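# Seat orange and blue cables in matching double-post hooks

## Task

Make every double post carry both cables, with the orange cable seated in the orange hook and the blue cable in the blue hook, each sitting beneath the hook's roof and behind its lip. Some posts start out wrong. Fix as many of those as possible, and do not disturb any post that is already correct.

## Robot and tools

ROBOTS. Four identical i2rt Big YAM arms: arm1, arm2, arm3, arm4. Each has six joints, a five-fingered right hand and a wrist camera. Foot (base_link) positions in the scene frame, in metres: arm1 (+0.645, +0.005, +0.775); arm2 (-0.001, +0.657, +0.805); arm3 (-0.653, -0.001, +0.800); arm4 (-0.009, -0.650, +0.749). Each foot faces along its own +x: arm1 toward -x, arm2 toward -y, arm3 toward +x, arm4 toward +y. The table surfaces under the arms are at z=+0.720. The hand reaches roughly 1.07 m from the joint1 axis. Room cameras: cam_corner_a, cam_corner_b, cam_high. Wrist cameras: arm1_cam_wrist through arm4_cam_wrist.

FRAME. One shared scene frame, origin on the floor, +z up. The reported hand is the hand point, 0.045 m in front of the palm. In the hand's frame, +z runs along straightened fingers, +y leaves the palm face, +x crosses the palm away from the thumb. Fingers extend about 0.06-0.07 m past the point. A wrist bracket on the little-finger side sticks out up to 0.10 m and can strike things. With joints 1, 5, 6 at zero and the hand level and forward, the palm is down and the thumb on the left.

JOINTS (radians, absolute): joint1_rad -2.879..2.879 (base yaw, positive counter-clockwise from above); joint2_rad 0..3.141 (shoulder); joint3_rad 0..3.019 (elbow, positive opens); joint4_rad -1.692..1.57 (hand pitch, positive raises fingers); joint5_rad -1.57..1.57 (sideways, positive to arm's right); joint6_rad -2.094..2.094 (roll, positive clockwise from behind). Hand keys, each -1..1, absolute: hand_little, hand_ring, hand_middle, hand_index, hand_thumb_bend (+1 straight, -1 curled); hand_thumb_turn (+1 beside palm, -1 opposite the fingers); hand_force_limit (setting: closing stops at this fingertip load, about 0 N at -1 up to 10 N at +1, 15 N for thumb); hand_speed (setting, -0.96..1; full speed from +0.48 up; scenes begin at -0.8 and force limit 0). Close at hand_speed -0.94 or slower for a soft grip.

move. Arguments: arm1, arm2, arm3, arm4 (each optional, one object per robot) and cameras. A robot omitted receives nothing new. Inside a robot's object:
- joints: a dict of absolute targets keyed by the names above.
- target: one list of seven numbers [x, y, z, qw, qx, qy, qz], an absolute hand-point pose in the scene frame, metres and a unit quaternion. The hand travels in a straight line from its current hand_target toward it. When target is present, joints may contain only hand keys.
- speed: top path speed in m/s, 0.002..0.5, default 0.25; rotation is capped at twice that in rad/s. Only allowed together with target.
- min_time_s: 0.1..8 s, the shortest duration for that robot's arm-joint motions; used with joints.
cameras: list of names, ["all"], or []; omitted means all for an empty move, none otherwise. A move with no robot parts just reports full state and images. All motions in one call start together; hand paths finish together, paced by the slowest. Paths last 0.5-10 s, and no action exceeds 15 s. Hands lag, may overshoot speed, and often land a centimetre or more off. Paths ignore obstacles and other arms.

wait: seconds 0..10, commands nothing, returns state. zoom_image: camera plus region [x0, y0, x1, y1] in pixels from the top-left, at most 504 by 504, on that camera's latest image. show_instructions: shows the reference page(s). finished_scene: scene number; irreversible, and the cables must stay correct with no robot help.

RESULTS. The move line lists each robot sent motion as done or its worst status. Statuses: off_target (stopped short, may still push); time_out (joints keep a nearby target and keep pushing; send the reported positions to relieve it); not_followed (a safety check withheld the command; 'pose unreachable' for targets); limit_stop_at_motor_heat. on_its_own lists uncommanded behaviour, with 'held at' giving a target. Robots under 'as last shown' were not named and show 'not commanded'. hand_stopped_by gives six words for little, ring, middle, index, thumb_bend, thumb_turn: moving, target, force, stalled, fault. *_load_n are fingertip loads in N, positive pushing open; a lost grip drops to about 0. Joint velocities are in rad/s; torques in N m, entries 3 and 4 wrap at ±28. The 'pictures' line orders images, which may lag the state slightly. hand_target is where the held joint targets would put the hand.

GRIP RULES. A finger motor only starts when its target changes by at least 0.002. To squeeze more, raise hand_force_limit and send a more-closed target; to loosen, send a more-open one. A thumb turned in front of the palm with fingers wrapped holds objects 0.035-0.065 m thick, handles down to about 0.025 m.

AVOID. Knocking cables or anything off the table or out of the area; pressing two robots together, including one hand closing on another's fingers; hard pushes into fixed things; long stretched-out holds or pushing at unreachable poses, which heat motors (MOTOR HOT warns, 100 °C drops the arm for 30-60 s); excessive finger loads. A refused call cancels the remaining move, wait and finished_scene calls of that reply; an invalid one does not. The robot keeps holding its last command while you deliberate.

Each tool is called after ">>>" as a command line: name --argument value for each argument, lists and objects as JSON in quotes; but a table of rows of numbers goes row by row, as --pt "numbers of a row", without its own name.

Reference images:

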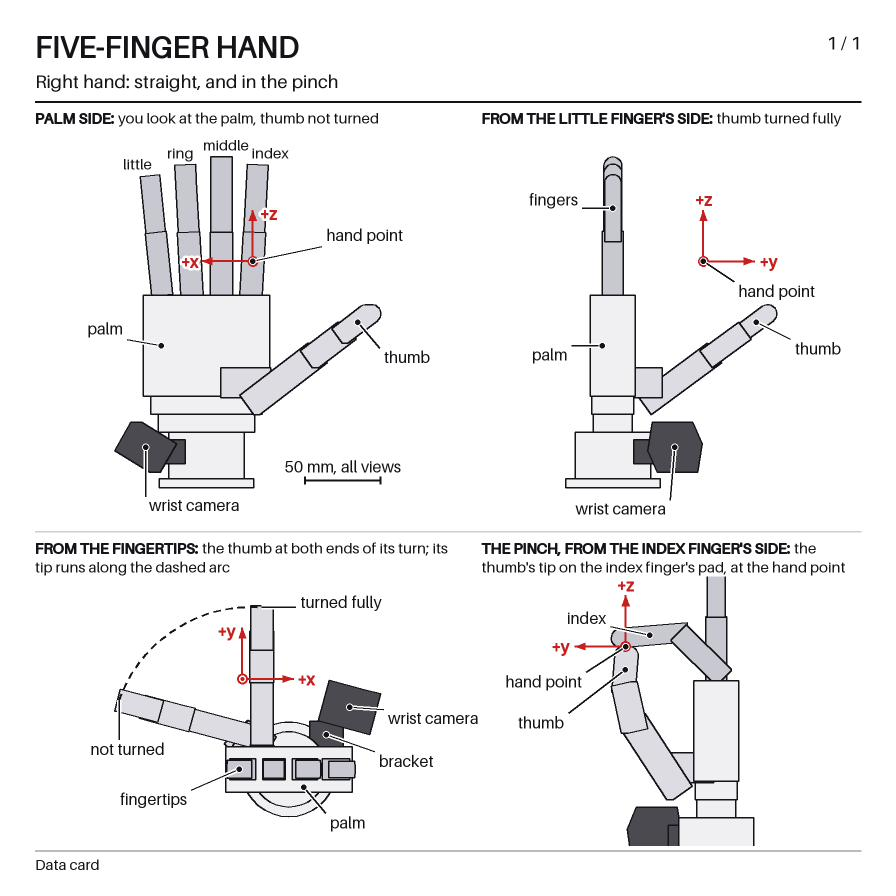

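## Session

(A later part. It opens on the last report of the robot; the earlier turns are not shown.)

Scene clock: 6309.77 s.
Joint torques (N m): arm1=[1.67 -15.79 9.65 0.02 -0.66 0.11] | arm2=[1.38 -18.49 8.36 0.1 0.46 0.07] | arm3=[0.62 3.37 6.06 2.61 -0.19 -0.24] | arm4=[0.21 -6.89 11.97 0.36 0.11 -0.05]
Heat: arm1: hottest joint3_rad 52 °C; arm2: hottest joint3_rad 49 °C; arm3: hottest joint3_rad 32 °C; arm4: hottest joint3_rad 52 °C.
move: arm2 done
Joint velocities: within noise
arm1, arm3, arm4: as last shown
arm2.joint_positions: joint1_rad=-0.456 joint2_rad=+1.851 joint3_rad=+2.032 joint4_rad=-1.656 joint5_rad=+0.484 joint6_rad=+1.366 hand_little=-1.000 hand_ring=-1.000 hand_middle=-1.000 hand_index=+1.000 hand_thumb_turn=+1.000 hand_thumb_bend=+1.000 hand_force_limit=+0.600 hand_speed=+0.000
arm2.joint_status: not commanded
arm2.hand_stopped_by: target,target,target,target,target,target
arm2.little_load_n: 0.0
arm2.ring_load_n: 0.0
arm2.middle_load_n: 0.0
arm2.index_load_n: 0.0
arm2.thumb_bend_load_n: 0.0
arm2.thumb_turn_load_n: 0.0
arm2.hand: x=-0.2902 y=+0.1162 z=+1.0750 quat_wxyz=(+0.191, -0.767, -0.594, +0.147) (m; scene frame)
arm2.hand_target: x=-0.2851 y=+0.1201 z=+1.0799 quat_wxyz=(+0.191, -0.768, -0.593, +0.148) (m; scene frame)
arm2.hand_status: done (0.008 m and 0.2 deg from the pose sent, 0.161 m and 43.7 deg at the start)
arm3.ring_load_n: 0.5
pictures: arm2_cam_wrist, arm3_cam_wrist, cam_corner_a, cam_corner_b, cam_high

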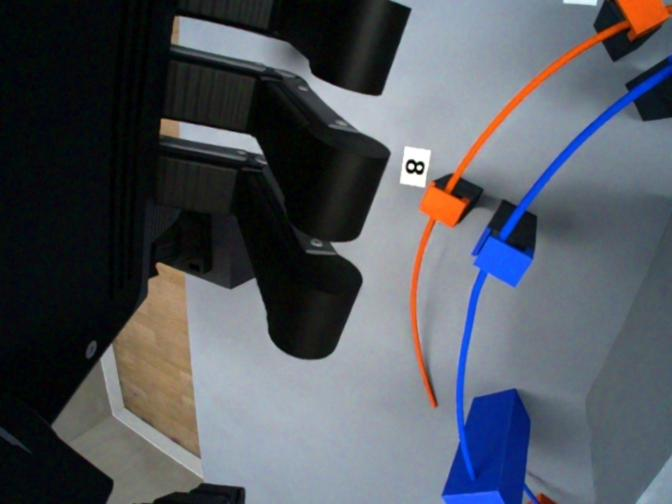

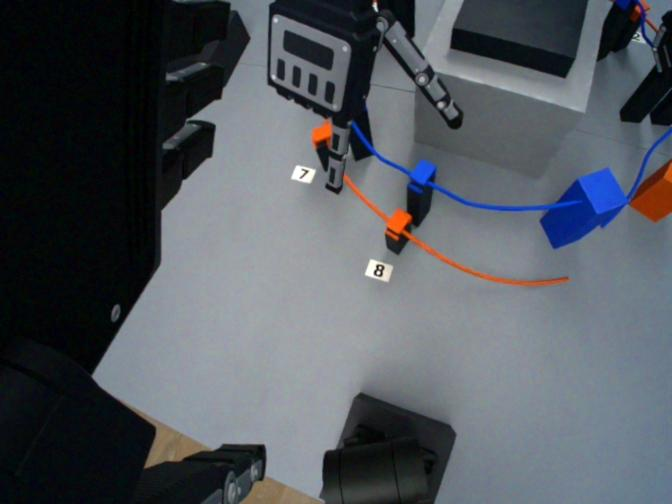

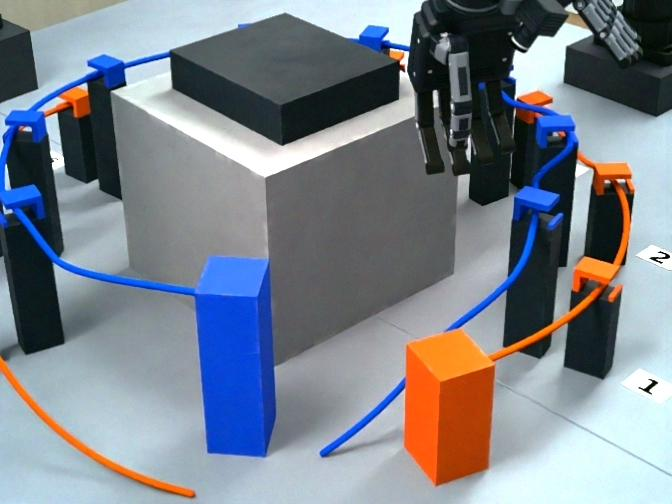

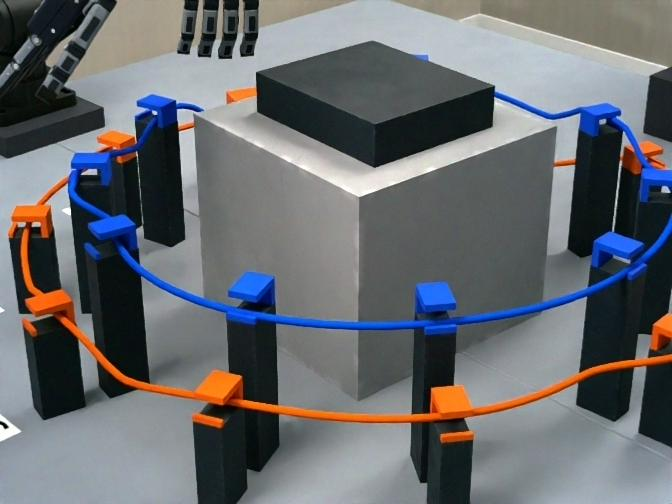

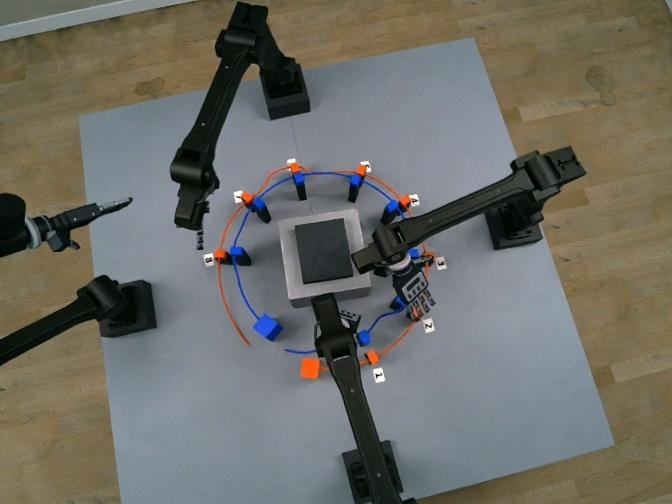

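>>> move --cameras '["arm1_cam_wrist", "cam_corner_a", "cam_corner_b"]'

>>> zoom_image --camera "arm1_cam_wrist" --region '[420, 50, 600, 170]'

>>> zoom_image --camera "cam_corner_a" --region '[535, 110, 583, 158]'

>>> zoom_image --camera "cam_corner_b" --region '[62, 148, 110, 196]'

>>> zoom_image --camera "cam_corner_a" --region '[505, 180, 575, 250]'

Scene clock: 6406.77 s.
Joint torques (N m): arm1=[1.73 -15.79 9.63 0.02 -0.66 0.11] | arm2=[0.44 -18.37 8.4 0.14 0.42 0.08] | arm3=[0.26 3.37 6.04 2.5 -0.14 -0.22] | arm4=[0.09 -6.83 11.9 0.4 0.12 -0.05]
Heat: arm1: hottest joint3_rad 52 °C; arm2: hottest joint3_rad 47 °C; arm3: hottest joint3_rad 32 °C; arm4: hottest joint3_rad 53 °C.
Joint velocities: within noise
arm1.joint_positions: joint1_rad=+0.204 joint2_rad=+1.706 joint3_rad=+1.584 joint4_rad=-1.687 joint5_rad=-0.695 joint6_rad=-2.024 hand_little=+1.000 hand_ring=+1.000 hand_middle=+1.000 hand_index=+1.000 hand_thumb_turn=+1.000 hand_thumb_bend=+1.000 hand_force_limit=+0.000 hand_speed=-0.700
arm1.joint_status: not commanded
arm1.hand_stopped_by: target,target,target,target,target,target
arm1.little_load_n: 0.0
arm1.ring_load_n: 0.0
arm1.middle_load_n: 0.0
arm1.index_load_n: 0.0
arm1.thumb_bend_load_n: 0.0
arm1.thumb_turn_load_n: 0.0
arm1.hand: x=+0.2072 y=-0.1410 z=+0.9637 quat_wxyz=(+0.066, -0.245, +0.900, -0.354) (m; scene frame)
arm1.hand_target: x=+0.2006 y=-0.1462 z=+0.9745 quat_wxyz=(+0.058, -0.248, +0.900, -0.353) (m; scene frame)
arm1.hand_status: not commanded
arm2.joint_positions: joint1_rad=-0.456 joint2_rad=+1.851 joint3_rad=+2.032 joint4_rad=-1.656 joint5_rad=+0.484 joint6_rad=+1.366 hand_little=-1.000 hand_ring=-1.000 hand_middle=-1.000 hand_index=+1.000 hand_thumb_turn=+1.000 hand_thumb_bend=+1.000 hand_force_limit=+0.600 hand_speed=+0.000
arm2.joint_status: not commanded
arm2.hand_stopped_by: target,target,target,target,target,target
arm2.little_load_n: 0.0
arm2.ring_load_n: 0.0
arm2.middle_load_n: 0.0
arm2.index_load_n: 0.0
arm2.thumb_bend_load_n: 0.0
arm2.thumb_turn_load_n: 0.0
arm2.hand: x=-0.2902 y=+0.1162 z=+1.0750 quat_wxyz=(+0.191, -0.768, -0.594, +0.147) (m; scene frame)
arm2.hand_target: x=-0.2851 y=+0.1200 z=+1.0799 quat_wxyz=(+0.191, -0.768, -0.593, +0.148) (m; scene frame)
arm2.hand_status: done (0.008 m and 0.2 deg from the pose sent, 0.161 m and 43.7 deg at the start)
arm3.joint_positions: joint1_rad=+0.510 joint2_rad=+0.597 joint3_rad=+1.411 joint4_rad=-1.483 joint5_rad=+0.002 joint6_rad=-1.090 hand_little=+1.000 hand_ring=+1.000 hand_middle=+1.000 hand_index=+1.000 hand_thumb_turn=+1.000 hand_thumb_bend=+1.000 hand_force_limit=+0.000 hand_speed=-0.300
arm3.joint_status: not commanded
arm3.hand_stopped_by: target,target,target,target,target,target
arm3.little_load_n: 0.0
arm3.ring_load_n: 0.0
arm3.middle_load_n: 0.0
arm3.index_load_n: 0.0
arm3.thumb_bend_load_n: 0.0
arm3.thumb_turn_load_n: 0.0
arm3.hand: x=-0.4753 y=+0.0527 z=+1.2696 quat_wxyz=(-0.209, +0.898, +0.014, +0.387) (m; scene frame)
arm3.hand_target: x=-0.4701 y=+0.0534 z=+1.2721 quat_wxyz=(-0.209, +0.895, +0.014, +0.394) (m; scene frame)
arm3.hand_status: not commanded
arm4.joint_positions: joint1_rad=+0.024 joint2_rad=+1.325 joint3_rad=+1.237 joint4_rad=-1.137 joint5_rad=+0.287 joint6_rad=+0.553 hand_little=+0.100 hand_ring=+0.100 hand_middle=+0.100 hand_index=+0.100 hand_thumb_turn=-1.000 hand_thumb_bend=+0.050 hand_force_limit=+0.000 hand_speed=+0.000
arm4.joint_status: not commanded
arm4.hand_stopped_by: target,target,target,target,target,target
arm4.little_load_n: 0.0
arm4.ring_load_n: 0.0
arm4.middle_load_n: 0.0
arm4.index_load_n: 0.0
arm4.thumb_bend_load_n: 0.0
arm4.thumb_turn_load_n: 0.0
arm4.hand: x=-0.0341 y=-0.2134 z=+0.9566 quat_wxyz=(-0.205, +0.939, -0.263, +0.084) (m; scene frame)
arm4.hand_target: x=-0.0299 y=-0.2015 z=+0.9898 quat_wxyz=(-0.234, +0.932, -0.266, +0.075) (m; scene frame)
arm4.hand_status: not commanded
pictures: arm1_cam_wrist, cam_corner_a, cam_corner_b

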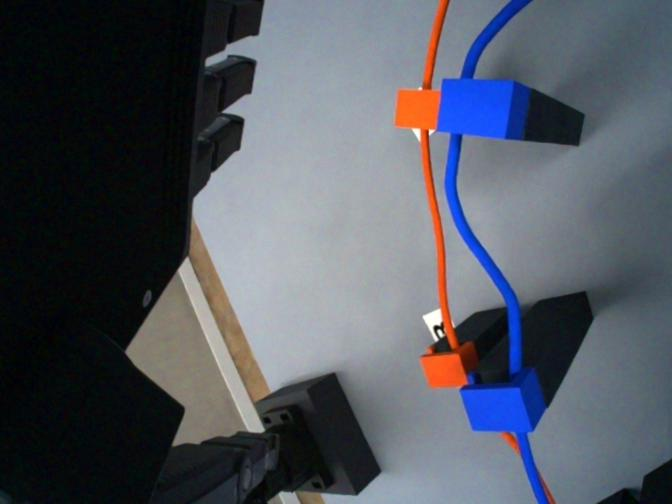

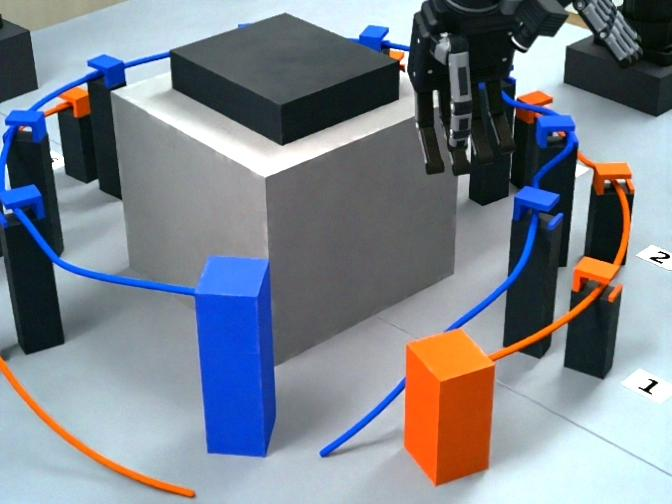

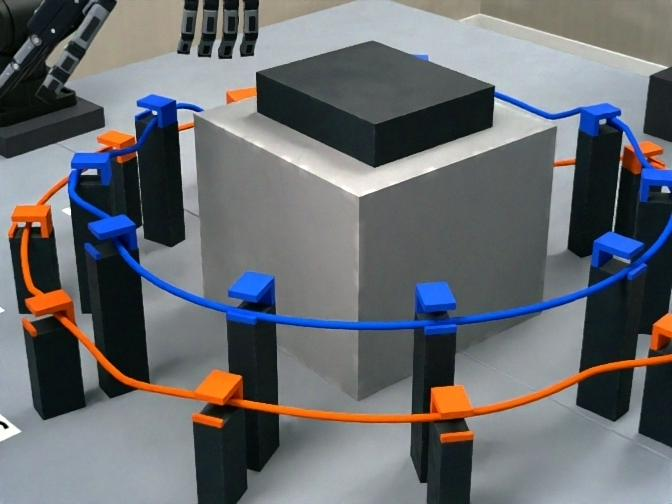

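Scaled by 2.800 from the camera's 672x504 image, which has a finer 960x720 frame.

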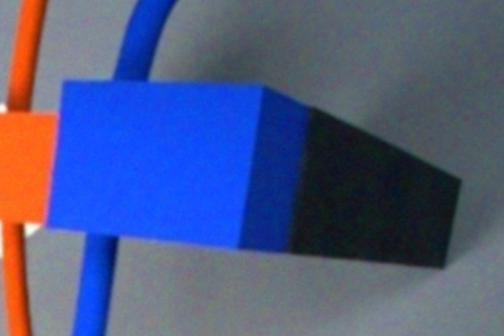

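Scaled by 10.500.

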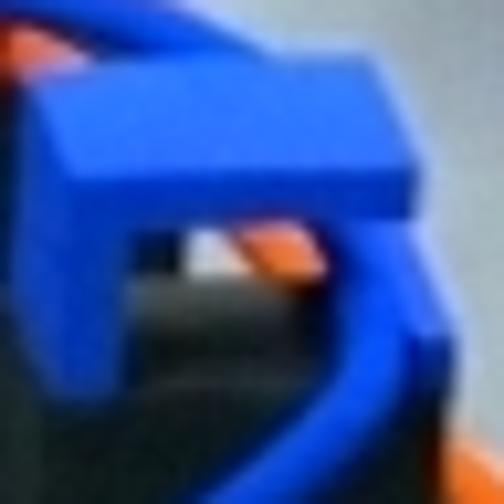

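Scaled by 10.500.

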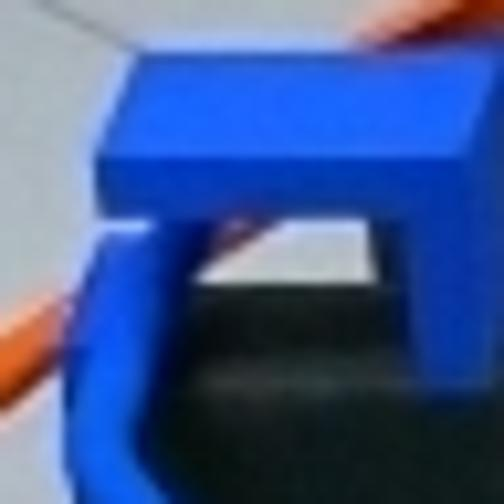

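Scaled by 7.200.

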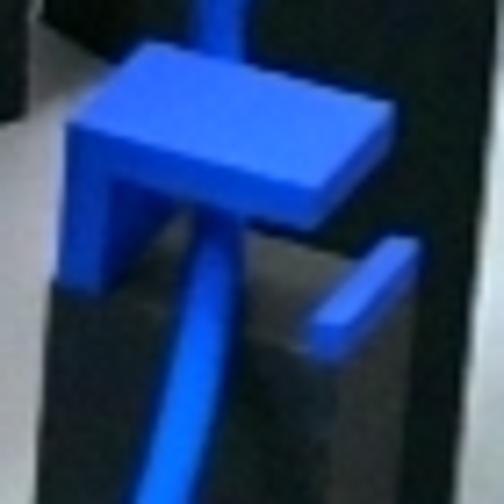

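>>> finished_scene --scene 2

The scene is finished: the task was done.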